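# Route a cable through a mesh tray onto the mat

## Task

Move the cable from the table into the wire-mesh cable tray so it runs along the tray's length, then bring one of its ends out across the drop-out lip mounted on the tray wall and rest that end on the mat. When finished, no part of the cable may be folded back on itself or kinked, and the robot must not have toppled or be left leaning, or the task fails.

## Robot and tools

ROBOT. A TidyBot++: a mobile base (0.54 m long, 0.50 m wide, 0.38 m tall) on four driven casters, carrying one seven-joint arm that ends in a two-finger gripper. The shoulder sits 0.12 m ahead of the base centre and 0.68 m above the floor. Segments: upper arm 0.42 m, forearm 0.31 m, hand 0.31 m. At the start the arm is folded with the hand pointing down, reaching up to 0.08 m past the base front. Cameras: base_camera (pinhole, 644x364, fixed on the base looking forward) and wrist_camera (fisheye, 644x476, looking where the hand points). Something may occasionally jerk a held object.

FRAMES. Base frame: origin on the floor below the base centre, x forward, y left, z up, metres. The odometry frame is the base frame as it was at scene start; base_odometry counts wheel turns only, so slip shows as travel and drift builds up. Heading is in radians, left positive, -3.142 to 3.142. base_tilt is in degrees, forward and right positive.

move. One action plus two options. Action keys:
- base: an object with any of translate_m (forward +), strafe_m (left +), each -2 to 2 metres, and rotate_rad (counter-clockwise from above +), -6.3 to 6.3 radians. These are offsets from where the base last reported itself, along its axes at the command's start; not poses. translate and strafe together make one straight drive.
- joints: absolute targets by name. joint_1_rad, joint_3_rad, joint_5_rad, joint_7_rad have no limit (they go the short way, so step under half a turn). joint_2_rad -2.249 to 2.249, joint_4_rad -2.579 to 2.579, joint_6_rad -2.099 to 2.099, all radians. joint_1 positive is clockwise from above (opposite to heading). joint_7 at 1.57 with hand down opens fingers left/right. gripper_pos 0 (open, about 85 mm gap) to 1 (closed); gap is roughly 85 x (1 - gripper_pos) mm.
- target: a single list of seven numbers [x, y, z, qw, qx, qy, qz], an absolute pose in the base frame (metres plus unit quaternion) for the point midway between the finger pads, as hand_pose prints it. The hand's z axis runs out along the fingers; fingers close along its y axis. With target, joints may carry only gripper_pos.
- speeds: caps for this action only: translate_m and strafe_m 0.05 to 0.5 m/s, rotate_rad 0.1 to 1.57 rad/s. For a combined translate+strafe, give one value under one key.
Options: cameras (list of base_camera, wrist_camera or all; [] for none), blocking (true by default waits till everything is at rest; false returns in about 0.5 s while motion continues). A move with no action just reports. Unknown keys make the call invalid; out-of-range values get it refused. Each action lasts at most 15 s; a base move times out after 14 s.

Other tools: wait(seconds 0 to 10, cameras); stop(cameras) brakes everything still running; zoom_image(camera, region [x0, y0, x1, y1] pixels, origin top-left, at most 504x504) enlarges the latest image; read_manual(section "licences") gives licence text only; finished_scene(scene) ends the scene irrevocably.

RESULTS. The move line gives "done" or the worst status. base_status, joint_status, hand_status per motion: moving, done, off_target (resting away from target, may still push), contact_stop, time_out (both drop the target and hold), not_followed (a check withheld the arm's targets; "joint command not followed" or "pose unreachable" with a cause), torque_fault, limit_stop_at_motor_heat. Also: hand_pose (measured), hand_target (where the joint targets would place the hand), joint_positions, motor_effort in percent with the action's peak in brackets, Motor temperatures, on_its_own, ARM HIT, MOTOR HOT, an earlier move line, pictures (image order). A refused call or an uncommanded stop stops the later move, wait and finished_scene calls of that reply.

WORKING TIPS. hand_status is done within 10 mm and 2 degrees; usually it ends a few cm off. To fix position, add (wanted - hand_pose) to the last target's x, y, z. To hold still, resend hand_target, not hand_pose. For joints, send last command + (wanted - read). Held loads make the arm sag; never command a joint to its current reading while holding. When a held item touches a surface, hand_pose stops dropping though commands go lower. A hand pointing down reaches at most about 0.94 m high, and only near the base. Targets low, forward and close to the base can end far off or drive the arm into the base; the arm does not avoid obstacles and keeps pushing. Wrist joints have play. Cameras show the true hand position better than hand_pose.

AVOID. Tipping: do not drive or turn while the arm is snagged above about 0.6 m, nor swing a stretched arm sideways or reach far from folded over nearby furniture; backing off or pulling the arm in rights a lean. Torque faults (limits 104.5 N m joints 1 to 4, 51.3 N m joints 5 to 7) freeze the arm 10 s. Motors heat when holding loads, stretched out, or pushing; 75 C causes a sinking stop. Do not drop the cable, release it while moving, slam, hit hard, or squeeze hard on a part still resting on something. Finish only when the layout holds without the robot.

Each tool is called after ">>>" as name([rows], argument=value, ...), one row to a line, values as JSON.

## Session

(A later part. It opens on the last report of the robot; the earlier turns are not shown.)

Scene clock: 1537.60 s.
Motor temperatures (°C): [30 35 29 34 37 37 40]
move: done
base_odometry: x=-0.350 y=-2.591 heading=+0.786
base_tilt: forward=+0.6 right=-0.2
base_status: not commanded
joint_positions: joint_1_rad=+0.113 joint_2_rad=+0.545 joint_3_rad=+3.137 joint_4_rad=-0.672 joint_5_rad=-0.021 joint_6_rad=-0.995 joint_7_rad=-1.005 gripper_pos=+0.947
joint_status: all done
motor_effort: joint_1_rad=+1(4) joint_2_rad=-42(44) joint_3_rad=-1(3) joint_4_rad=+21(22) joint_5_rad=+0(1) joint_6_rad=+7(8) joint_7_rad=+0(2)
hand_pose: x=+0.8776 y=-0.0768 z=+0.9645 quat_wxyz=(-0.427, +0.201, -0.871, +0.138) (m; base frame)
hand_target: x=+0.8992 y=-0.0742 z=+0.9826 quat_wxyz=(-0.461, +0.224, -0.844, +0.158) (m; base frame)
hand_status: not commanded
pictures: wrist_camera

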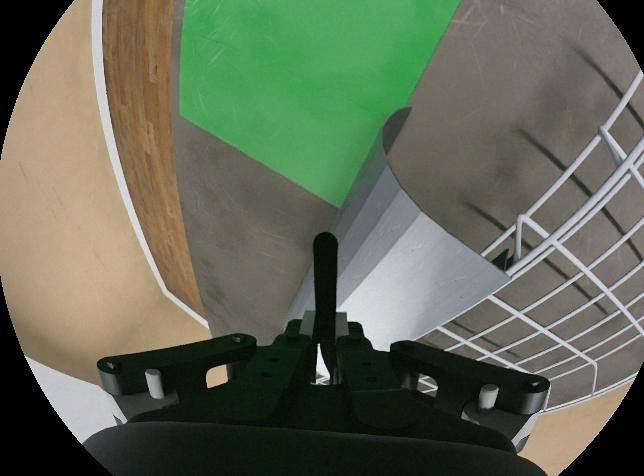

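>>> move(joints={"joint_1_rad": 0.245, "joint_2_rad": 0.654, "joint_4_rad": -0.648, "joint_6_rad": -0.82, "joint_7_rad": -0.572}, cameras=["wrist_camera"])

Scene clock: 1549.77 s.
Motor temperatures (°C): [30 35 29 34 37 37 40]
move: done
base_odometry: x=-0.350 y=-2.591 heading=+0.786
base_tilt: forward=+0.6 right=-0.2
base_status: not commanded
joint_positions: joint_1_rad=+0.242 joint_2_rad=+0.644 joint_3_rad=+3.137 joint_4_rad=-0.653 joint_5_rad=-0.021 joint_6_rad=-0.912 joint_7_rad=-0.641 gripper_pos=+0.947
joint_status: all done
motor_effort: joint_1_rad=+2(5) joint_2_rad=-46(50) joint_3_rad=-1(2) joint_4_rad=+21(23) joint_5_rad=+0(1) joint_6_rad=+7(8) joint_7_rad=+0(2)
hand_pose: x=+0.9029 y=-0.1842 z=+0.9179 quat_wxyz=(-0.381, +0.300, -0.841, +0.238) (m; base frame)
hand_target: x=+0.9213 y=-0.1890 z=+0.9364 quat_wxyz=(-0.408, +0.317, -0.813, +0.268) (m; base frame)
hand_status: not commanded
pictures: wrist_camera

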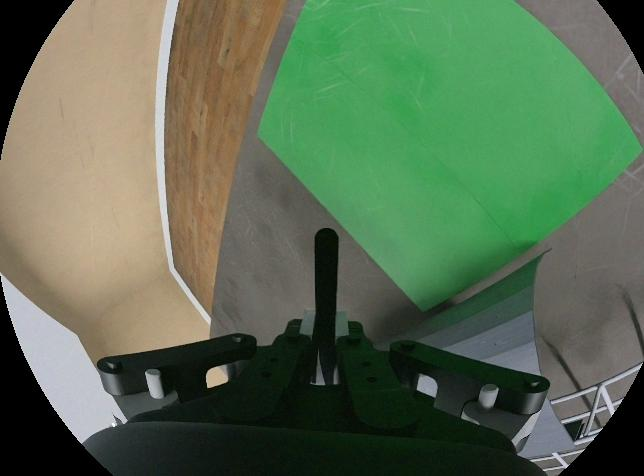

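>>> move(joints={"joint_1_rad": 0.328, "joint_2_rad": 0.712, "joint_4_rad": -0.75, "joint_6_rad": -0.74, "joint_7_rad": -0.39}, cameras=["wrist_camera"])

Scene clock: 1586.27 s.
Motor temperatures (°C): [30 36 29 34 37 37 40]
move: done
base_odometry: x=-0.350 y=-2.591 heading=+0.786
base_tilt: forward=+0.6 right=-0.2
base_status: not commanded
joint_positions: joint_1_rad=+0.314 joint_2_rad=+0.698 joint_3_rad=+3.137 joint_4_rad=-0.738 joint_5_rad=-0.022 joint_6_rad=-0.830 joint_7_rad=-0.459 gripper_pos=+0.947
joint_status: all done
motor_effort: joint_1_rad=+2(6) joint_2_rad=-46(51) joint_3_rad=-1(1) joint_4_rad=+21(23) joint_5_rad=+0(2) joint_6_rad=+6(8) joint_7_rad=+0(1)
hand_pose: x=+0.9023 y=-0.2456 z=+0.8473 quat_wxyz=(-0.329, +0.349, -0.835, +0.268) (m; base frame)
hand_target: x=+0.9164 y=-0.2601 z=+0.8510 quat_wxyz=(-0.343, +0.363, -0.814, +0.296) (m; base frame)
hand_status: not commanded
pictures: wrist_camera

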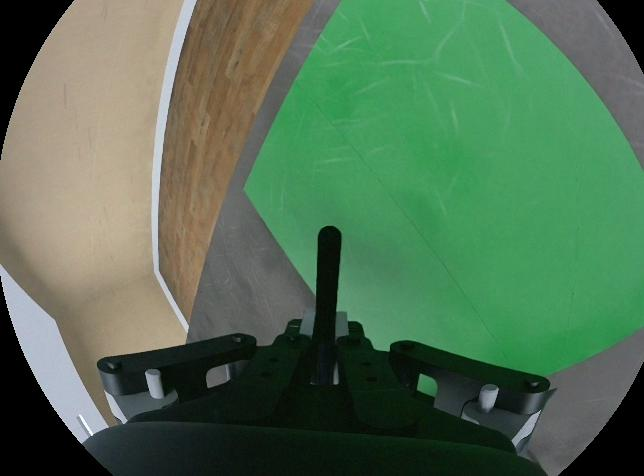

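>>> move(joints={"joint_1_rad": 0.38, "joint_2_rad": 0.79, "joint_4_rad": -0.67, "joint_6_rad": -1.05, "joint_7_rad": -0.28}, cameras=["wrist_camera"])

Scene clock: 1614.63 s.
Motor temperatures (°C): [30 36 29 34 37 37 40]
move: done
base_odometry: x=-0.350 y=-2.591 heading=+0.786
base_tilt: forward=+0.6 right=-0.2
base_status: not commanded
joint_positions: joint_1_rad=+0.364 joint_2_rad=+0.767 joint_3_rad=+3.137 joint_4_rad=-0.668 joint_5_rad=-0.022 joint_6_rad=-0.986 joint_7_rad=-0.349 gripper_pos=+0.947
joint_status: all done
motor_effort: joint_1_rad=+2(6) joint_2_rad=-48(50) joint_3_rad=+0(1) joint_4_rad=+20(22) joint_5_rad=+1(2) joint_6_rad=+5(7) joint_7_rad=+1(1)
hand_pose: x=+0.8779 y=-0.2793 z=+0.7931 quat_wxyz=(-0.256, +0.388, -0.852, +0.242) (m; base frame)
hand_target: x=+0.8622 y=-0.2829 z=+0.7617 quat_wxyz=(-0.223, +0.415, -0.855, +0.217) (m; base frame)
hand_status: not commanded
pictures: wrist_camera

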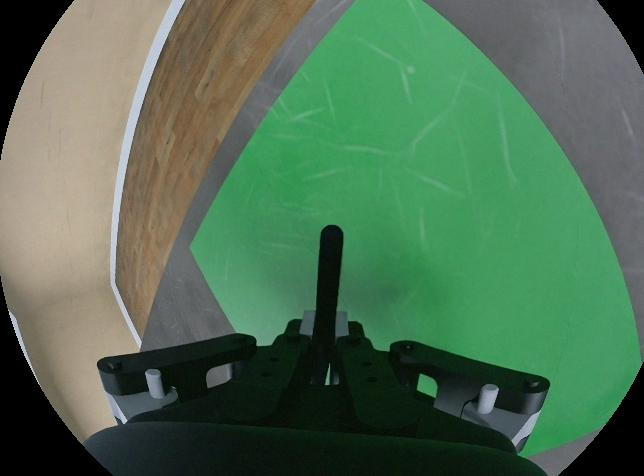

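>>> move(joints={"joint_2_rad": 0.82}, cameras=["wrist_camera"])

>>> zoom_image(camera="wrist_camera", region=[220, 200, 440, 420])

Scene clock: 1619.80 s.
Motor temperatures (°C): [30 36 29 34 37 37 40]
move: done
base_odometry: x=-0.350 y=-2.591 heading=+0.786
base_tilt: forward=+0.6 right=-0.2
base_status: not commanded
joint_positions: joint_1_rad=+0.364 joint_2_rad=+0.791 joint_3_rad=+3.137 joint_4_rad=-0.667 joint_5_rad=-0.022 joint_6_rad=-0.986 joint_7_rad=-0.349 gripper_pos=+0.947
joint_status: all done
motor_effort: joint_1_rad=+3(3) joint_2_rad=-48(50) joint_3_rad=+0(0) joint_4_rad=+20(21) joint_5_rad=+1(2) joint_6_rad=+5(5) joint_7_rad=+1(1)
hand_pose: x=+0.8804 y=-0.2803 z=+0.7744 quat_wxyz=(-0.249, +0.390, -0.855, +0.234) (m; base frame)
hand_target: x=+0.8641 y=-0.2836 z=+0.7379 quat_wxyz=(-0.214, +0.416, -0.859, +0.206) (m; base frame)
hand_status: not commanded
pictures: wrist_camera

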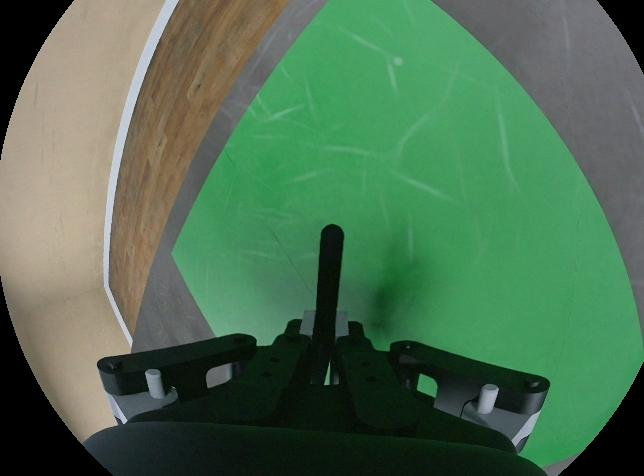

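Scaled by 2.291.

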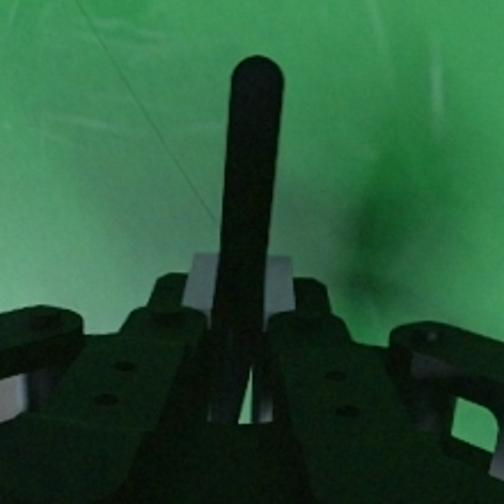

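>>> move(joints={"joint_2_rad": 0.837}, cameras=["wrist_camera"])

>>> zoom_image(camera="wrist_camera", region=[220, 200, 440, 420])

Scene clock: 1624.43 s.
Motor temperatures (°C): [30 36 29 34 37 37 40]
move: done
base_odometry: x=-0.350 y=-2.591 heading=+0.786
base_tilt: forward=+0.6 right=-0.2
base_status: not commanded
joint_positions: joint_1_rad=+0.364 joint_2_rad=+0.805 joint_3_rad=+3.137 joint_4_rad=-0.667 joint_5_rad=-0.022 joint_6_rad=-0.986 joint_7_rad=-0.349 gripper_pos=+0.947
joint_status: all done
motor_effort: joint_1_rad=+3(3) joint_2_rad=-48(49) joint_3_rad=+0(0) joint_4_rad=+20(20) joint_5_rad=+1(2) joint_6_rad=+4(5) joint_7_rad=+1(1)
hand_pose: x=+0.8816 y=-0.2807 z=+0.7636 quat_wxyz=(-0.244, +0.390, -0.857, +0.230) (m; base frame)
hand_target: x=+0.8648 y=-0.2839 z=+0.7243 quat_wxyz=(-0.208, +0.417, -0.862, +0.200) (m; base frame)
hand_status: not commanded
pictures: wrist_camera

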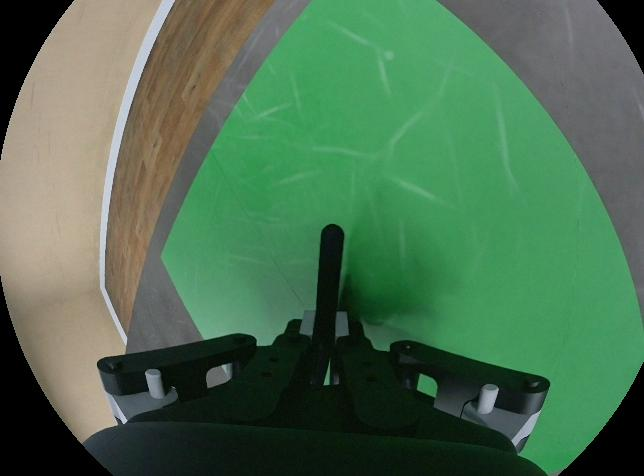

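Scaled by 2.291.

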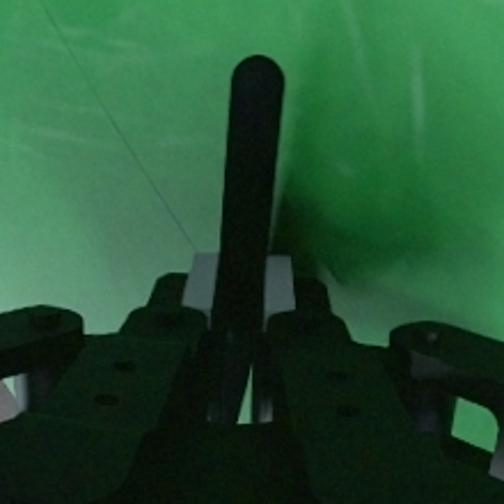

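>>> move(joints={"joint_2_rad": 0.851}, cameras=["wrist_camera"])

>>> zoom_image(camera="wrist_camera", region=[220, 200, 440, 420])

Scene clock: 1627.90 s.
Motor temperatures (°C): [30 36 29 34 37 37 40]
move: off_target
base_odometry: x=-0.350 y=-2.591 heading=+0.786
base_tilt: forward=+0.6 right=-0.2
base_status: not commanded
joint_positions: joint_1_rad=+0.364 joint_2_rad=+0.808 joint_3_rad=+3.137 joint_4_rad=-0.665 joint_5_rad=-0.022 joint_6_rad=-0.986 joint_7_rad=-0.349 gripper_pos=+0.947
joint_status: joint_2_rad off_target (ended at +0.808, target +0.851)
motor_effort: joint_1_rad=+3(3) joint_2_rad=-46(48) joint_3_rad=+0(1) joint_4_rad=+19(20) joint_5_rad=+1(2) joint_6_rad=+4(5) joint_7_rad=+0(2)
hand_pose: x=+0.8822 y=-0.2811 z=+0.7618 quat_wxyz=(-0.244, +0.390, -0.858, +0.230) (m; base frame)
hand_target: x=+0.8653 y=-0.2841 z=+0.7131 quat_wxyz=(-0.204, +0.418, -0.864, +0.195) (m; base frame)
hand_status: not commanded
pictures: wrist_camera

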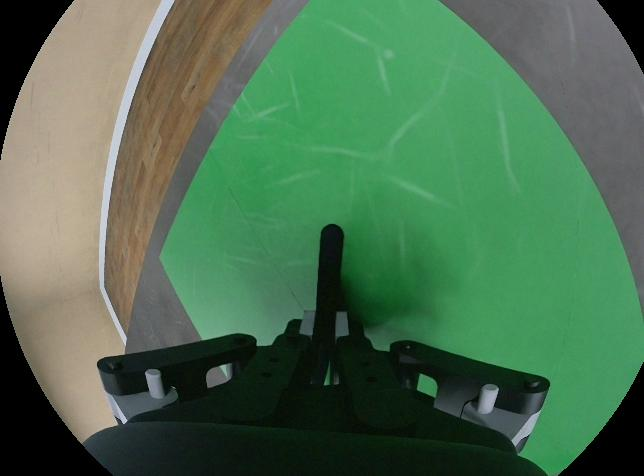

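Scaled by 2.291.

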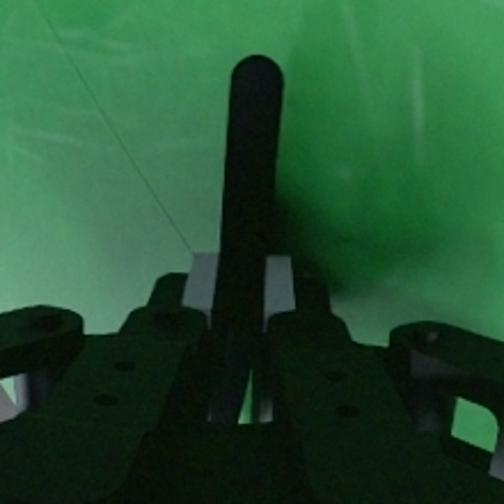

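>>> move(joints={"joint_2_rad": 0.832, "gripper_pos": 0.87}, cameras=["wrist_camera"])

>>> zoom_image(camera="wrist_camera", region=[220, 200, 440, 420])

Scene clock: 1644.90 s.
Motor temperatures (°C): [30 36 29 34 37 37 40]
move: done
base_odometry: x=-0.350 y=-2.591 heading=+0.786
base_tilt: forward=+0.6 right=-0.2
base_status: not commanded
joint_positions: joint_1_rad=+0.366 joint_2_rad=+0.808 joint_3_rad=+3.137 joint_4_rad=-0.665 joint_5_rad=-0.022 joint_6_rad=-0.986 joint_7_rad=-0.347 gripper_pos=+0.870
joint_status: all done
motor_effort: joint_1_rad=+2(3) joint_2_rad=-48(51) joint_3_rad=-1(2) joint_4_rad=+19(21) joint_5_rad=+0(2) joint_6_rad=+4(5) joint_7_rad=+0(1)
hand_pose: x=+0.8817 y=-0.2824 z=+0.7623 quat_wxyz=(-0.244, +0.390, -0.858, +0.230) (m; base frame)
hand_target: x=+0.8646 y=-0.2839 z=+0.7283 quat_wxyz=(-0.210, +0.417, -0.861, +0.202) (m; base frame)
hand_status: not commanded
pictures: wrist_camera

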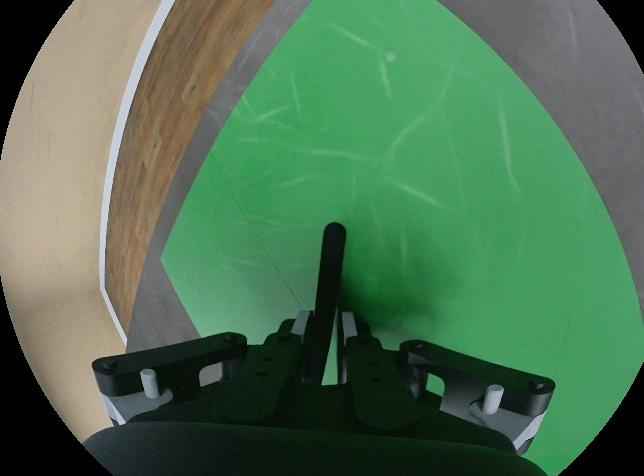

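Scaled by 2.291.

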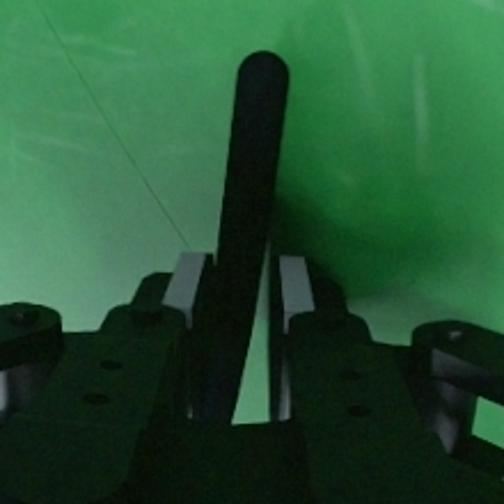

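>>> move(joints={"gripper_pos": 0.72}, cameras=["wrist_camera"])

>>> zoom_image(camera="wrist_camera", region=[220, 200, 440, 420])

Scene clock: 1654.23 s.
Motor temperatures (°C): [30 36 29 34 37 37 40]
move: done
base_odometry: x=-0.350 y=-2.591 heading=+0.786
base_tilt: forward=+0.6 right=-0.2
base_status: not commanded
joint_positions: joint_1_rad=+0.367 joint_2_rad=+0.805 joint_3_rad=+3.137 joint_4_rad=-0.662 joint_5_rad=-0.022 joint_6_rad=-0.986 joint_7_rad=-0.347 gripper_pos=+0.720
joint_status: all done
motor_effort: joint_1_rad=+1(2) joint_2_rad=-45(48) joint_3_rad=-1(2) joint_4_rad=+18(19) joint_5_rad=+0(1) joint_6_rad=+3(4) joint_7_rad=+1(1)
hand_pose: x=+0.8818 y=-0.2831 z=+0.7654 quat_wxyz=(-0.245, +0.390, -0.857, +0.232) (m; base frame)
hand_target: x=+0.8646 y=-0.2839 z=+0.7283 quat_wxyz=(-0.210, +0.417, -0.861, +0.202) (m; base frame)
hand_status: not commanded
pictures: wrist_camera

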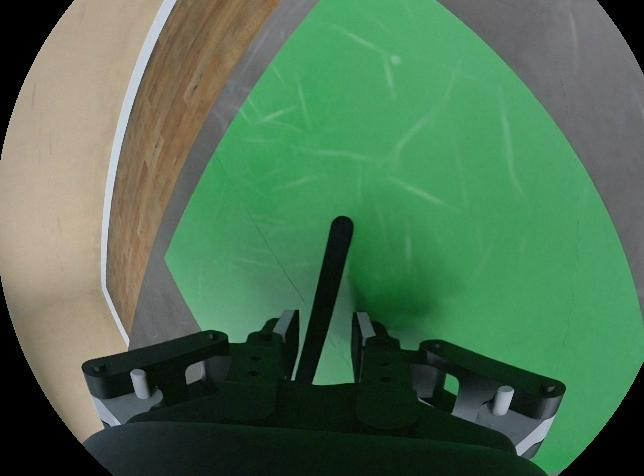

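Scaled by 2.291.

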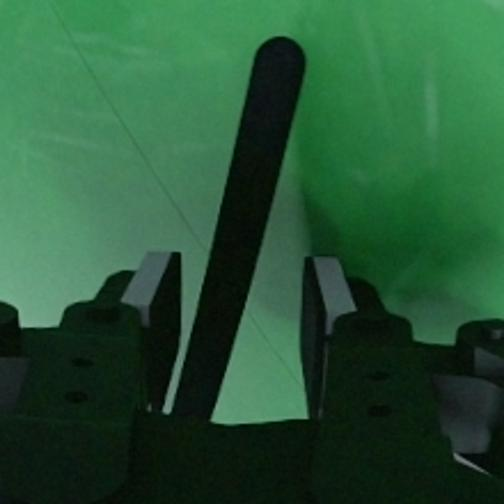

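>>> move(joints={"joint_2_rad": 0.655, "joint_4_rad": -0.769, "joint_6_rad": -1.10}, cameras=["wrist_camera"])

Scene clock: 1671.63 s.
Motor temperatures (°C): [30 36 29 34 37 37 40]
move: done
base_odometry: x=-0.350 y=-2.592 heading=+0.786
base_tilt: forward=+0.6 right=-0.2
base_status: not commanded
joint_positions: joint_1_rad=+0.367 joint_2_rad=+0.635 joint_3_rad=+3.137 joint_4_rad=-0.755 joint_5_rad=-0.022 joint_6_rad=-1.019 joint_7_rad=-0.347 gripper_pos=+0.720
joint_status: all done
motor_effort: joint_1_rad=+1(2) joint_2_rad=-44(53) joint_3_rad=-1(1) joint_4_rad=+21(23) joint_5_rad=+1(1) joint_6_rad=+5(6) joint_7_rad=+0(2)
hand_pose: x=+0.8384 y=-0.2662 z=+0.8456 quat_wxyz=(-0.260, +0.387, -0.850, +0.247) (m; base frame)
hand_target: x=+0.8181 y=-0.2649 z=+0.8079 quat_wxyz=(-0.219, +0.416, -0.857, +0.212) (m; base frame)
hand_status: not commanded
pictures: wrist_camera

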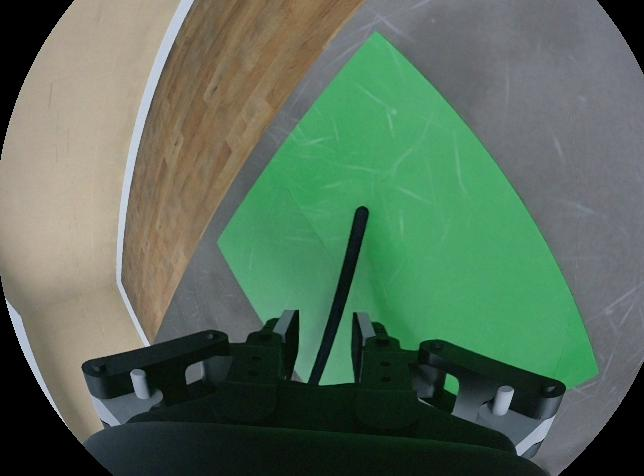

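>>> move(joints={"joint_2_rad": 0.35, "joint_4_rad": -0.9, "joint_6_rad": -1.2}, cameras=["wrist_camera"])

>>> move(joints={"joint_1_rad": 0.0, "joint_2_rad": 0.0, "joint_4_rad": -1.0, "joint_6_rad": -1.4, "joint_7_rad": 1.57}, cameras=["wrist_camera"])

Scene clock: 1688.07 s.
Motor temperatures (°C): [30 36 29 34 37 37 40]
move: done
base_odometry: x=-0.350 y=-2.592 heading=+0.786
base_tilt: forward=+0.6 right=-0.2
base_status: not commanded
joint_positions: joint_1_rad=+0.367 joint_2_rad=+0.334 joint_3_rad=+3.137 joint_4_rad=-0.885 joint_5_rad=-0.022 joint_6_rad=-1.117 joint_7_rad=-0.347 gripper_pos=+0.720
joint_status: all done
motor_effort: joint_1_rad=+2(2) joint_2_rad=-34(48) joint_3_rad=-1(1) joint_4_rad=+20(23) joint_5_rad=+0(1) joint_6_rad=+6(7) joint_7_rad=+1(2)
hand_pose: x=+0.7364 y=-0.2266 z=+0.9717 quat_wxyz=(-0.283, +0.383, -0.836, +0.271) (m; base frame)
hand_target: x=+0.7194 y=-0.2250 z=+0.9367 quat_wxyz=(-0.243, +0.414, -0.845, +0.238) (m; base frame)
hand_status: not commanded
pictures: wrist_camera

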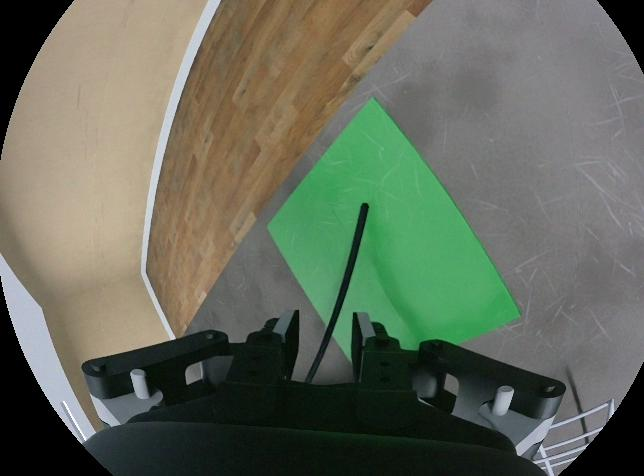

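Scene clock: 1690.50 s.
Motor temperatures (°C): [30 36 29 34 37 37 40]
move: done
base_odometry: x=-0.350 y=-2.592 heading=+0.786
base_tilt: forward=+0.6 right=-0.2
base_status: not commanded
joint_positions: joint_1_rad=+0.013 joint_2_rad=-0.005 joint_3_rad=+3.137 joint_4_rad=-0.984 joint_5_rad=-0.022 joint_6_rad=-1.317 joint_7_rad=+1.500 gripper_pos=+0.720
joint_status: all done
motor_effort: joint_1_rad=+2(3) joint_2_rad=-19(36) joint_3_rad=+0(2) joint_4_rad=+19(22) joint_5_rad=+0(1) joint_6_rad=+6(7) joint_7_rad=+1(2)
hand_pose: x=+0.6106 y=+0.0038 z=+1.0715 quat_wxyz=(-0.024, +0.911, -0.034, +0.410) (m; base frame)
hand_target: x=+0.5936 y=+0.0144 z=+1.0431 quat_wxyz=(-0.020, +0.932, +0.004, +0.362) (m; base frame)
hand_status: not commanded
pictures: wrist_camera

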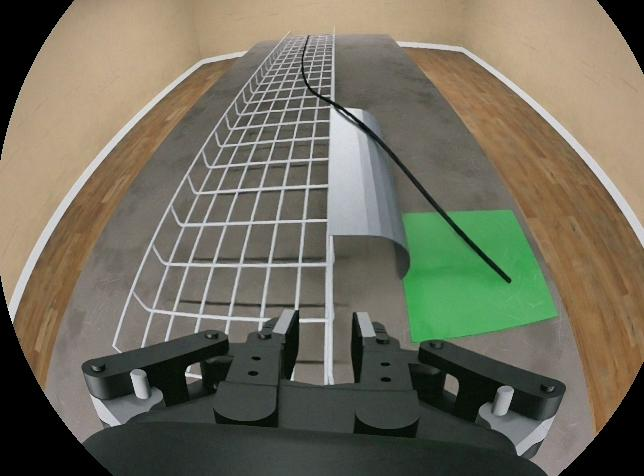

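>>> zoom_image(camera="wrist_camera", region=[260, 60, 460, 210])

Scaled by 2.520.

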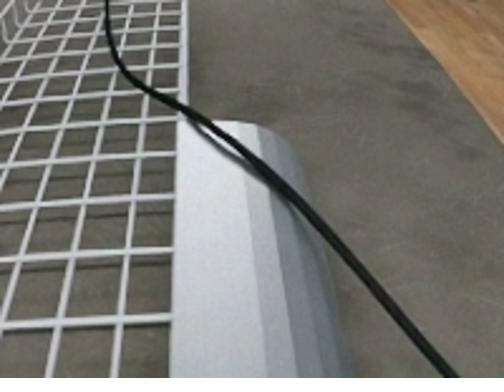

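>>> zoom_image(camera="wrist_camera", region=[380, 20, 644, 330])

Scaled by 1.626.

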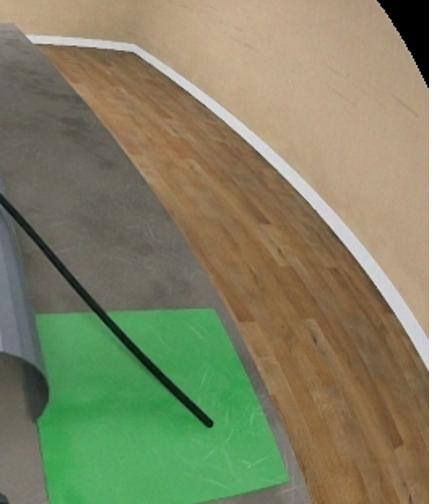

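>>> move(base={"translate_m": -0.15, "strafe_m": -1.0}, cameras=["base_camera"])

Scene clock: 1865.57 s.
Motor temperatures (°C): [30 34 29 34 37 37 40]
move: time_out
base_odometry: x=-0.238 y=-2.741 heading=+0.853
base_tilt: forward=+0.6 right=-0.2
base_status: translate_m time_out (by the wheels' count: -0.027 of -0.150); strafe_m time_out (by the wheels' count: -0.184 of -1.000)
joint_positions: joint_1_rad=+0.002 joint_2_rad=-0.008 joint_3_rad=+3.145 joint_4_rad=-0.988 joint_5_rad=-0.024 joint_6_rad=-1.322 joint_7_rad=+1.508 gripper_pos=+0.720
joint_status: not commanded
motor_effort: joint_1_rad=+1(13) joint_2_rad=-19(28) joint_3_rad=+0(15) joint_4_rad=+18(21) joint_5_rad=+0(8) joint_6_rad=+6(7) joint_7_rad=+0(2)
hand_pose: x=+0.6083 y=+0.0058 z=+1.0698 quat_wxyz=(-0.023, +0.913, -0.029, +0.407) (m; base frame)
hand_target: x=+0.5936 y=+0.0144 z=+1.0431 quat_wxyz=(-0.020, +0.932, +0.004, +0.362) (m; base frame)
hand_status: not commanded
pictures: base_camera

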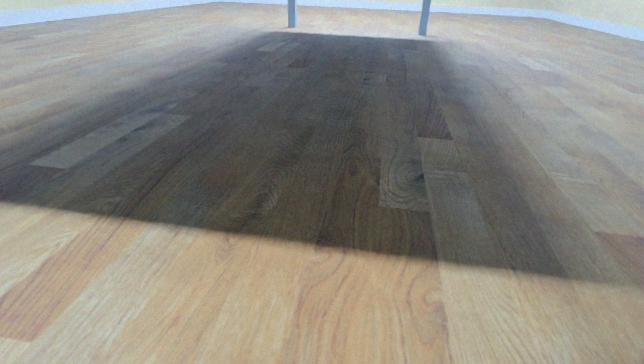

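>>> move(base={"translate_m": -0.25}, cameras=["base_camera", "wrist_camera"])

Scene clock: 1872.47 s.
Motor temperatures (°C): [30 34 29 34 37 37 40]
move: done
base_odometry: x=-0.402 y=-2.929 heading=+0.853
base_tilt: forward=+0.6 right=-0.2
base_status: done
joint_positions: joint_1_rad=+0.002 joint_2_rad=-0.014 joint_3_rad=+3.145 joint_4_rad=-0.989 joint_5_rad=-0.024 joint_6_rad=-1.325 joint_7_rad=+1.508 gripper_pos=+0.720
joint_status: not commanded
motor_effort: joint_1_rad=+1(2) joint_2_rad=-19(24) joint_3_rad=+0(1) joint_4_rad=+19(20) joint_5_rad=+1(1) joint_6_rad=+6(7) joint_7_rad=+0(1)
hand_pose: x=+0.6055 y=+0.0058 z=+1.0716 quat_wxyz=(-0.023, +0.912, -0.029, +0.408) (m; base frame)
hand_target: x=+0.5936 y=+0.0144 z=+1.0431 quat_wxyz=(-0.020, +0.932, +0.004, +0.362) (m; base frame)
hand_status: not commanded
pictures: base_camera, wrist_camera

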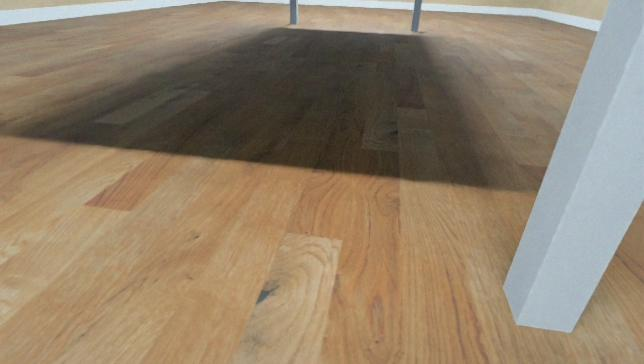

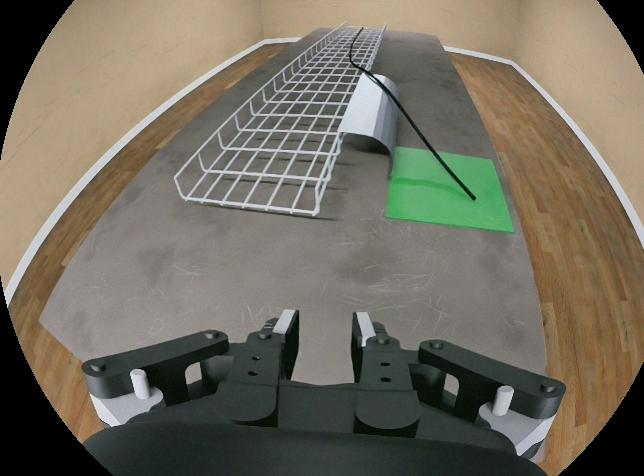

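>>> move(base={"translate_m": -0.05, "strafe_m": -0.80}, cameras=["base_camera", "wrist_camera"])

Scene clock: 1930.90 s.
Motor temperatures (°C): [30 34 29 34 37 37 40]
move: done
base_odometry: x=+0.167 y=-3.493 heading=+0.852
base_tilt: forward=+0.6 right=-0.2
base_status: done
joint_positions: joint_1_rad=+0.003 joint_2_rad=-0.013 joint_3_rad=+3.145 joint_4_rad=-0.989 joint_5_rad=-0.024 joint_6_rad=-1.325 joint_7_rad=+1.508 gripper_pos=+0.720
joint_status: not commanded
motor_effort: joint_1_rad=+2(4) joint_2_rad=-19(20) joint_3_rad=+0(3) joint_4_rad=+19(19) joint_5_rad=-1(2) joint_6_rad=+6(7) joint_7_rad=+0(1)
hand_pose: x=+0.6057 y=+0.0056 z=+1.0714 quat_wxyz=(-0.023, +0.912, -0.029, +0.408) (m; base frame)
hand_target: x=+0.5936 y=+0.0144 z=+1.0431 quat_wxyz=(-0.020, +0.932, +0.004, +0.362) (m; base frame)
hand_status: not commanded
pictures: base_camera, wrist_camera

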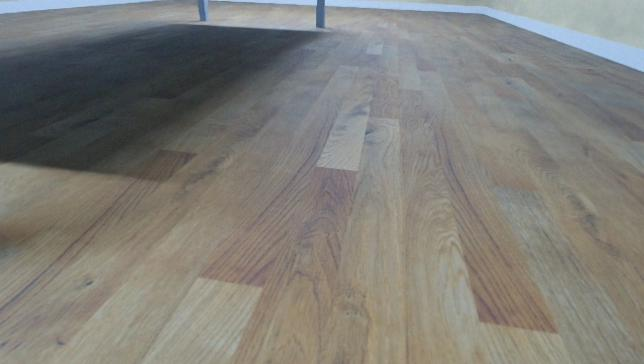

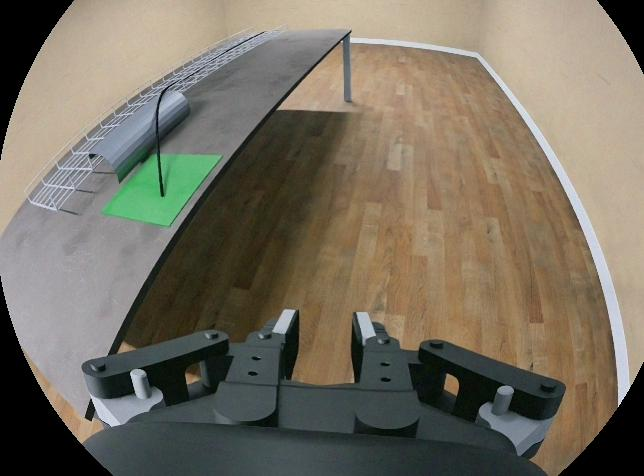

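>>> move(base={"translate_m": 1.345, "strafe_m": -0.253, "rotate_rad": 1.356}, cameras=["wrist_camera"])

>>> zoom_image(camera="wrist_camera", region=[150, 30, 540, 330])

Scene clock: 1956.43 s.
Motor temperatures (°C): [30 34 29 34 37 37 40]
move: done
base_odometry: x=+1.243 y=-2.647 heading=+2.209
base_tilt: forward=+0.6 right=-0.2
base_status: done
joint_positions: joint_1_rad=+0.003 joint_2_rad=-0.007 joint_3_rad=+3.145 joint_4_rad=-0.989 joint_5_rad=-0.024 joint_6_rad=-1.325 joint_7_rad=+1.508 gripper_pos=+0.720
joint_status: not commanded
motor_effort: joint_1_rad=+1(4) joint_2_rad=-19(21) joint_3_rad=+0(3) joint_4_rad=+19(20) joint_5_rad=+0(1) joint_6_rad=+6(7) joint_7_rad=+0(2)
hand_pose: x=+0.6083 y=+0.0056 z=+1.0680 quat_wxyz=(-0.023, +0.914, -0.029, +0.405) (m; base frame)
hand_target: x=+0.5936 y=+0.0144 z=+1.0431 quat_wxyz=(-0.020, +0.932, +0.004, +0.362) (m; base frame)
hand_status: not commanded
pictures: wrist_camera

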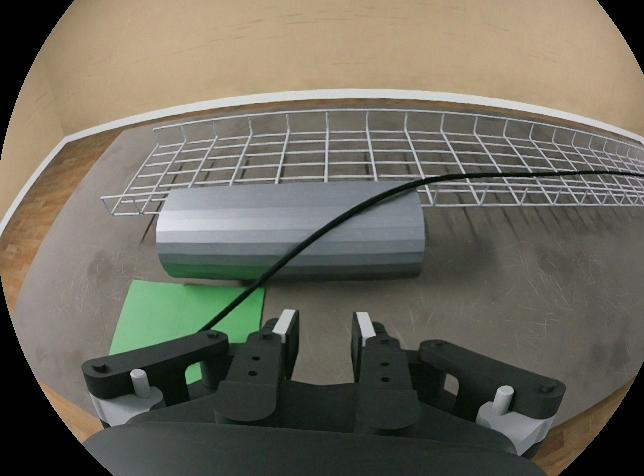

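Scaled by 1.292.

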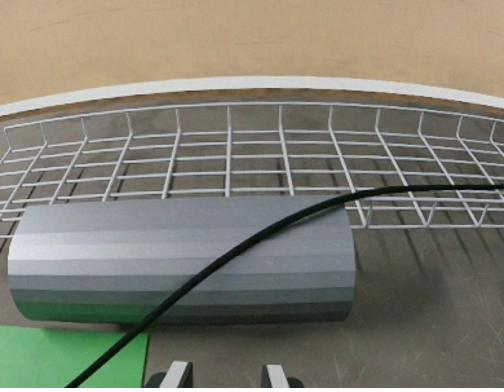

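>>> move(base={"translate_m": 0.25}, speeds={"translate_m": 0.3}, cameras=["wrist_camera"])

>>> zoom_image(camera="wrist_camera", region=[150, 80, 540, 380])

Scene clock: 1992.07 s.
Motor temperatures (°C): [30 34 29 34 37 37 40]
move: done
base_odometry: x=+1.094 y=-2.446 heading=+2.209
base_tilt: forward=+0.6 right=-0.2
base_status: done
joint_positions: joint_1_rad=+0.003 joint_2_rad=-0.004 joint_3_rad=+3.145 joint_4_rad=-0.989 joint_5_rad=-0.024 joint_6_rad=-1.326 joint_7_rad=+1.508 gripper_pos=+0.720
joint_status: not commanded
motor_effort: joint_1_rad=+2(2) joint_2_rad=-20(24) joint_3_rad=+0(1) joint_4_rad=+19(20) joint_5_rad=+0(1) joint_6_rad=+7(7) joint_7_rad=+0(1)
hand_pose: x=+0.6094 y=+0.0056 z=+1.0662 quat_wxyz=(-0.023, +0.915, -0.029, +0.403) (m; base frame)
hand_target: x=+0.5936 y=+0.0144 z=+1.0431 quat_wxyz=(-0.020, +0.932, +0.004, +0.362) (m; base frame)
hand_status: not commanded
pictures: wrist_camera

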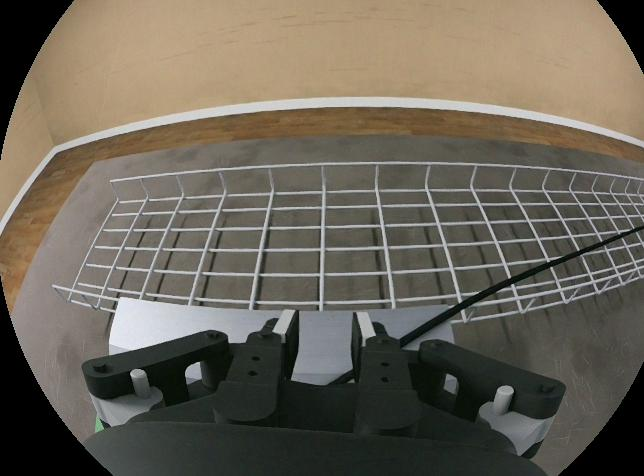

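Scaled by 1.292.

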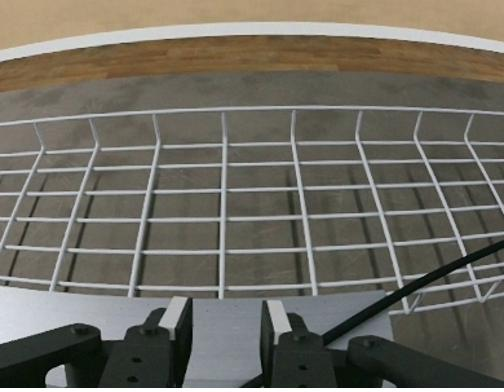

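>>> zoom_image(camera="wrist_camera", region=[370, 270, 530, 390])

Scaled by 3.150.

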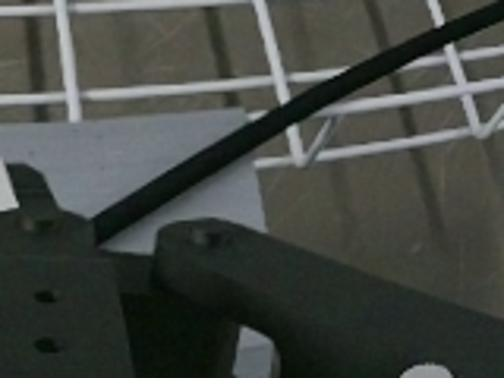

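>>> move(joints={"joint_1_rad": 0.092, "joint_2_rad": 0.176, "joint_4_rad": -1.113, "joint_6_rad": -1.44, "joint_7_rad": 0.58, "gripper_pos": 0.6}, cameras=["wrist_camera"])

>>> zoom_image(camera="wrist_camera", region=[150, 180, 510, 460])

Scene clock: 2057.40 s.
Motor temperatures (°C): [30 34 29 34 37 37 40]
move: done
base_odometry: x=+1.094 y=-2.446 heading=+2.209
base_tilt: forward=+0.6 right=-0.2
base_status: not commanded
joint_positions: joint_1_rad=+0.077 joint_2_rad=+0.168 joint_3_rad=+3.145 joint_4_rad=-1.103 joint_5_rad=-0.024 joint_6_rad=-1.355 joint_7_rad=+0.648 gripper_pos=+0.600
joint_status: all done
motor_effort: joint_1_rad=+1(3) joint_2_rad=-27(30) joint_3_rad=+0(1) joint_4_rad=+19(21) joint_5_rad=+0(1) joint_6_rad=+4(7) joint_7_rad=+0(2)
hand_pose: x=+0.6422 y=-0.0333 z=+0.9185 quat_wxyz=(-0.115, +0.848, -0.464, +0.228) (m; base frame)
hand_target: x=+0.6186 y=-0.0316 z=+0.8986 quat_wxyz=(-0.107, +0.840, -0.502, +0.176) (m; base frame)
hand_status: not commanded
pictures: wrist_camera

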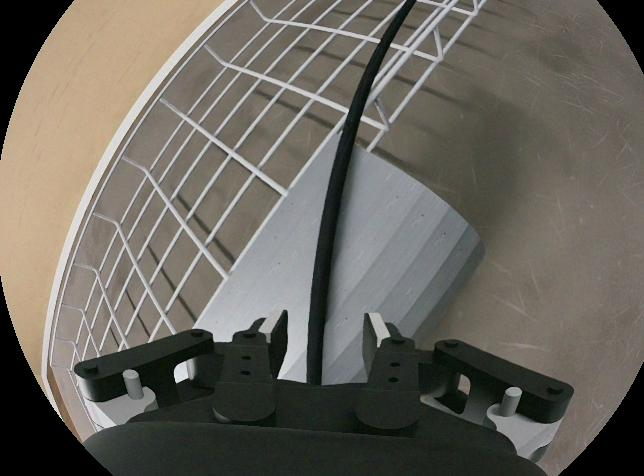

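Scaled by 1.400.

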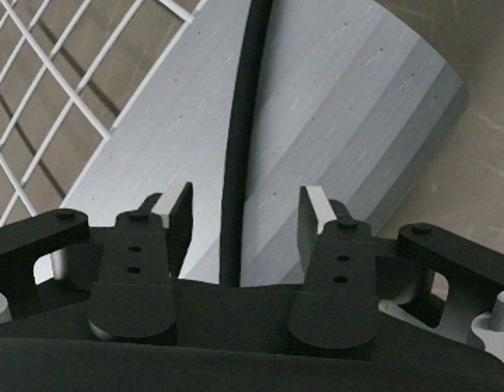

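>>> move(joints={"joint_2_rad": 0.20, "joint_4_rad": -1.168, "joint_6_rad": -1.203}, cameras=["wrist_camera"])

>>> zoom_image(camera="wrist_camera", region=[220, 230, 440, 420])

Scene clock: 2082.07 s.
Motor temperatures (°C): [30 34 29 34 37 37 40]
move: done
base_odometry: x=+1.094 y=-2.446 heading=+2.209
base_tilt: forward=+0.6 right=-0.2
base_status: not commanded
joint_positions: joint_1_rad=+0.077 joint_2_rad=+0.185 joint_3_rad=+3.145 joint_4_rad=-1.153 joint_5_rad=-0.024 joint_6_rad=-1.241 joint_7_rad=+0.648 gripper_pos=+0.600
joint_status: all done
motor_effort: joint_1_rad=+2(2) joint_2_rad=-28(29) joint_3_rad=-1(1) joint_4_rad=+19(20) joint_5_rad=+1(1) joint_6_rad=+4(6) joint_7_rad=+0(1)
hand_pose: x=+0.6672 y=-0.0356 z=+0.9043 quat_wxyz=(-0.124, +0.842, -0.462, +0.248) (m; base frame)
hand_target: x=+0.6775 y=-0.0377 z=+0.8957 quat_wxyz=(-0.141, +0.822, -0.495, +0.245) (m; base frame)
hand_status: not commanded
pictures: wrist_camera

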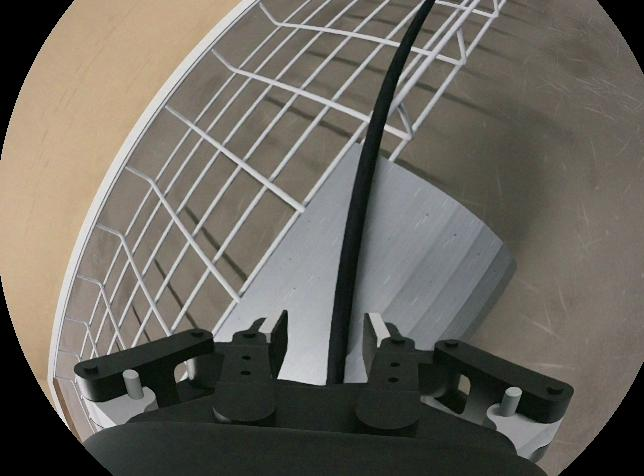

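Scaled by 2.291.

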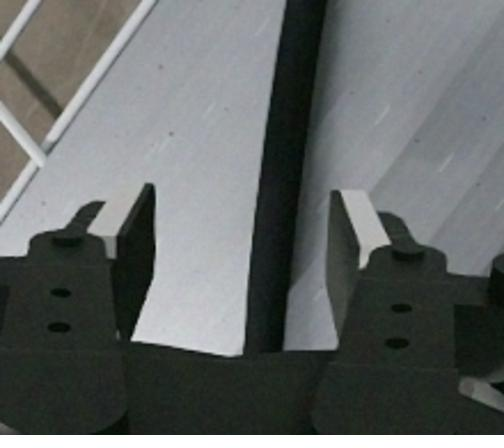

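>>> move(cameras=["wrist_camera"])

Scene clock: 2103.70 s.
Motor temperatures (°C): [30 34 29 34 37 37 40]
base_odometry: x=+1.094 y=-2.446 heading=+2.209
base_tilt: forward=+0.6 right=-0.2
base_status: not commanded
joint_positions: joint_1_rad=+0.077 joint_2_rad=+0.185 joint_3_rad=+3.145 joint_4_rad=-1.153 joint_5_rad=-0.024 joint_6_rad=-1.241 joint_7_rad=+0.648 gripper_pos=+0.600
joint_status: all done
motor_effort: joint_1_rad=+2(2) joint_2_rad=-28(29) joint_3_rad=-1(1) joint_4_rad=+20(20) joint_5_rad=+0(1) joint_6_rad=+4(6) joint_7_rad=+0(1)
hand_pose: x=+0.6672 y=-0.0356 z=+0.9043 quat_wxyz=(-0.124, +0.842, -0.462, +0.248) (m; base frame)
hand_target: x=+0.6775 y=-0.0377 z=+0.8957 quat_wxyz=(-0.141, +0.822, -0.495, +0.245) (m; base frame)
hand_status: not commanded
pictures: wrist_camera

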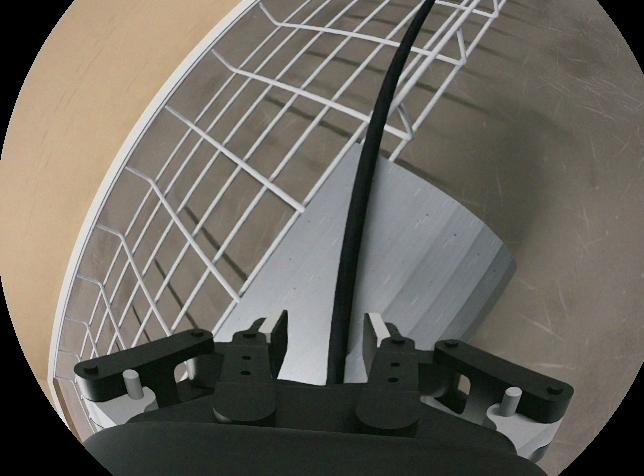

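>>> move(joints={"joint_2_rad": 0.2134, "joint_4_rad": -1.2095}, cameras=["wrist_camera"])

Scene clock: 2117.57 s.
Motor temperatures (°C): [30 34 29 34 37 37 40]
move: done
base_odometry: x=+1.094 y=-2.446 heading=+2.209
base_tilt: forward=+0.6 right=-0.2
base_status: not commanded
joint_positions: joint_1_rad=+0.077 joint_2_rad=+0.196 joint_3_rad=+3.145 joint_4_rad=-1.197 joint_5_rad=-0.024 joint_6_rad=-1.241 joint_7_rad=+0.648 gripper_pos=+0.600
joint_status: all done
motor_effort: joint_1_rad=+1(2) joint_2_rad=-28(29) joint_3_rad=-1(1) joint_4_rad=+20(22) joint_5_rad=+0(1) joint_6_rad=+4(5) joint_7_rad=+1(1)
hand_pose: x=+0.6604 y=-0.0350 z=+0.8780 quat_wxyz=(-0.113, +0.848, -0.466, +0.224) (m; base frame)
hand_target: x=+0.6714 y=-0.0371 z=+0.8688 quat_wxyz=(-0.129, +0.828, -0.499, +0.221) (m; base frame)
hand_status: not commanded
pictures: wrist_camera

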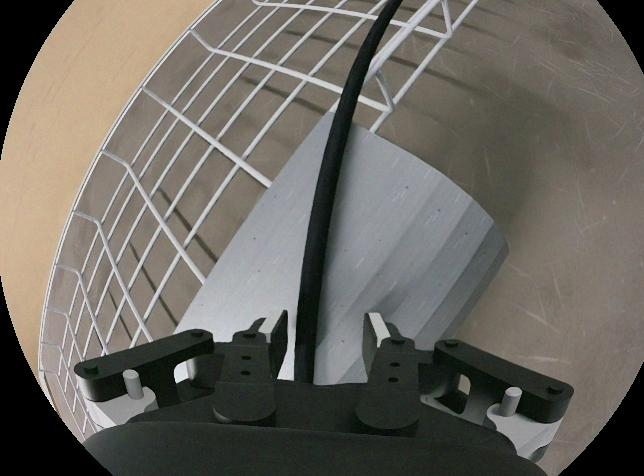

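>>> move(joints={"joint_2_rad": 0.2244}, cameras=[])

>>> move(joints={"gripper_pos": 0.88}, cameras=["wrist_camera"])

Scene clock: 2143.00 s.
Motor temperatures (°C): [30 34 29 34 37 37 40]
move: done
base_odometry: x=+1.094 y=-2.446 heading=+2.209
base_tilt: forward=+0.6 right=-0.2
base_status: not commanded
joint_positions: joint_1_rad=+0.077 joint_2_rad=+0.199 joint_3_rad=+3.145 joint_4_rad=-1.197 joint_5_rad=-0.024 joint_6_rad=-1.241 joint_7_rad=+0.648 gripper_pos=+0.600
joint_status: all done
motor_effort: joint_1_rad=+2(2) joint_2_rad=-24(28) joint_3_rad=+0(1) joint_4_rad=+18(20) joint_5_rad=+0(1) joint_6_rad=+4(5) joint_7_rad=+0(2)
hand_pose: x=+0.6610 y=-0.0351 z=+0.8763 quat_wxyz=(-0.112, +0.849, -0.466, +0.223) (m; base frame)
hand_target: x=+0.6734 y=-0.0373 z=+0.8627 quat_wxyz=(-0.127, +0.829, -0.500, +0.216) (m; base frame)
hand_status: not commanded
pictures: none
No camera images: "cameras" was empty.

Scene clock: 2143.67 s.
Motor temperatures (°C): [30 34 29 34 37 37 40]
move: done
base_odometry: x=+1.094 y=-2.446 heading=+2.209
base_tilt: forward=+0.6 right=-0.2
base_status: not commanded
joint_positions: joint_1_rad=+0.078 joint_2_rad=+0.198 joint_3_rad=+3.145 joint_4_rad=-1.196 joint_5_rad=-0.024 joint_6_rad=-1.241 joint_7_rad=+0.647 gripper_pos=+0.880
joint_status: all done
motor_effort: joint_1_rad=+2(2) joint_2_rad=-25(27) joint_3_rad=+0(1) joint_4_rad=+17(19) joint_5_rad=+1(1) joint_6_rad=+3(5) joint_7_rad=+0(1)
hand_pose: x=+0.6611 y=-0.0358 z=+0.8778 quat_wxyz=(-0.113, +0.848, -0.467, +0.224) (m; base frame)
hand_target: x=+0.6734 y=-0.0373 z=+0.8627 quat_wxyz=(-0.127, +0.829, -0.500, +0.216) (m; base frame)
hand_status: not commanded
pictures: wrist_camera

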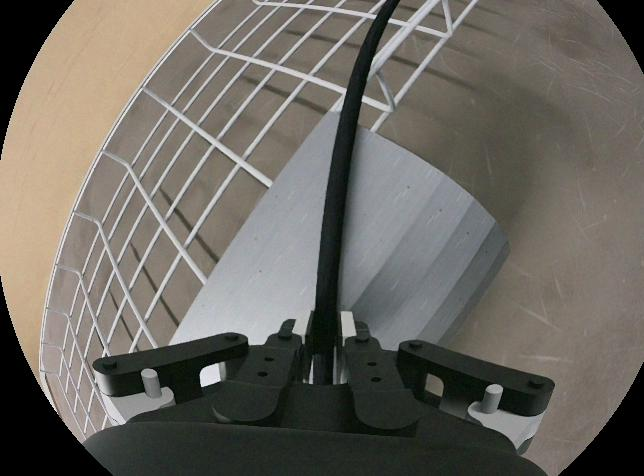

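>>> move(joints={"joint_2_rad": 0.2100}, cameras=[])

>>> move(joints={"gripper_pos": 0.96}, cameras=["wrist_camera"])

Scene clock: 2149.27 s.
Motor temperatures (°C): [30 34 29 34 37 37 40]
move: done
base_odometry: x=+1.094 y=-2.446 heading=+2.209
base_tilt: forward=+0.6 right=-0.2
base_status: not commanded
joint_positions: joint_1_rad=+0.078 joint_2_rad=+0.197 joint_3_rad=+3.145 joint_4_rad=-1.196 joint_5_rad=-0.024 joint_6_rad=-1.241 joint_7_rad=+0.647 gripper_pos=+0.880
joint_status: all done
motor_effort: joint_1_rad=+1(2) joint_2_rad=-27(27) joint_3_rad=+0(1) joint_4_rad=+18(20) joint_5_rad=+0(1) joint_6_rad=+3(3) joint_7_rad=+0(1)
hand_pose: x=+0.6609 y=-0.0358 z=+0.8780 quat_wxyz=(-0.113, +0.848, -0.467, +0.224) (m; base frame)
hand_target: x=+0.6708 y=-0.0371 z=+0.8707 quat_wxyz=(-0.130, +0.827, -0.499, +0.222) (m; base frame)
hand_status: not commanded
pictures: none
No camera images: "cameras" was empty.

Scene clock: 2149.77 s.
Motor temperatures (°C): [30 34 29 34 37 37 40]
move: done
base_odometry: x=+1.094 y=-2.446 heading=+2.209
base_tilt: forward=+0.6 right=-0.2
base_status: not commanded
joint_positions: joint_1_rad=+0.078 joint_2_rad=+0.196 joint_3_rad=+3.145 joint_4_rad=-1.196 joint_5_rad=-0.024 joint_6_rad=-1.241 joint_7_rad=+0.647 gripper_pos=+0.937
joint_status: all done
motor_effort: joint_1_rad=+2(2) joint_2_rad=-26(27) joint_3_rad=+0(1) joint_4_rad=+18(19) joint_5_rad=+1(2) joint_6_rad=+3(3) joint_7_rad=+1(1)
hand_pose: x=+0.6608 y=-0.0358 z=+0.8784 quat_wxyz=(-0.113, +0.848, -0.467, +0.225) (m; base frame)
hand_target: x=+0.6708 y=-0.0371 z=+0.8707 quat_wxyz=(-0.130, +0.827, -0.499, +0.222) (m; base frame)
hand_status: not commanded
pictures: wrist_camera

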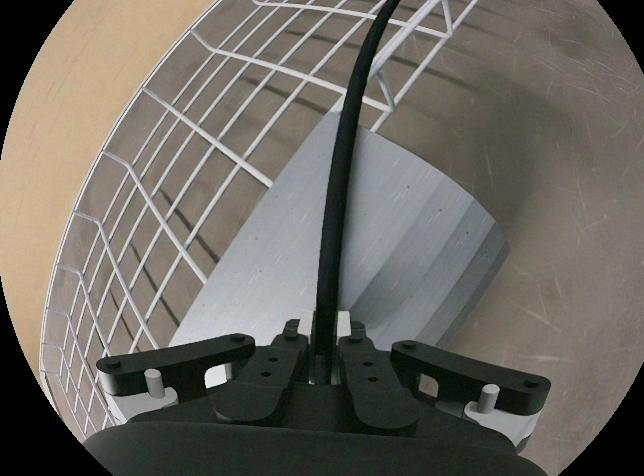

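>>> move(joints={"joint_2_rad": 0.2435, "joint_4_rad": -1.016, "joint_6_rad": -1.44}, cameras=["wrist_camera"])

Scene clock: 2184.10 s.
Motor temperatures (°C): [30 34 29 34 37 37 40]
move: done
base_odometry: x=+1.094 y=-2.446 heading=+2.209
base_tilt: forward=+0.6 right=-0.2
base_status: not commanded
joint_positions: joint_1_rad=+0.079 joint_2_rad=+0.225 joint_3_rad=+3.145 joint_4_rad=-1.025 joint_5_rad=-0.024 joint_6_rad=-1.359 joint_7_rad=+0.647 gripper_pos=+0.937
joint_status: all done
motor_effort: joint_1_rad=+1(3) joint_2_rad=-30(31) joint_3_rad=-1(1) joint_4_rad=+21(22) joint_5_rad=+0(1) joint_6_rad=+4(5) joint_7_rad=+1(1)
hand_pose: x=+0.6681 y=-0.0367 z=+0.9231 quat_wxyz=(-0.118, +0.845, -0.465, +0.236) (m; base frame)
hand_target: x=+0.6518 y=-0.0347 z=+0.9053 quat_wxyz=(-0.113, +0.837, -0.501, +0.189) (m; base frame)
hand_status: not commanded
pictures: wrist_camera

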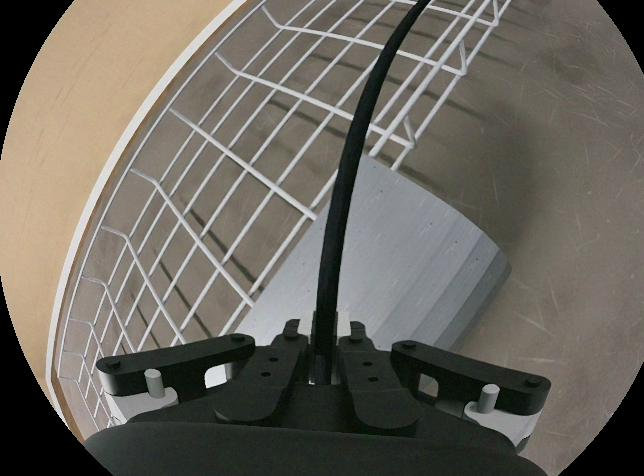

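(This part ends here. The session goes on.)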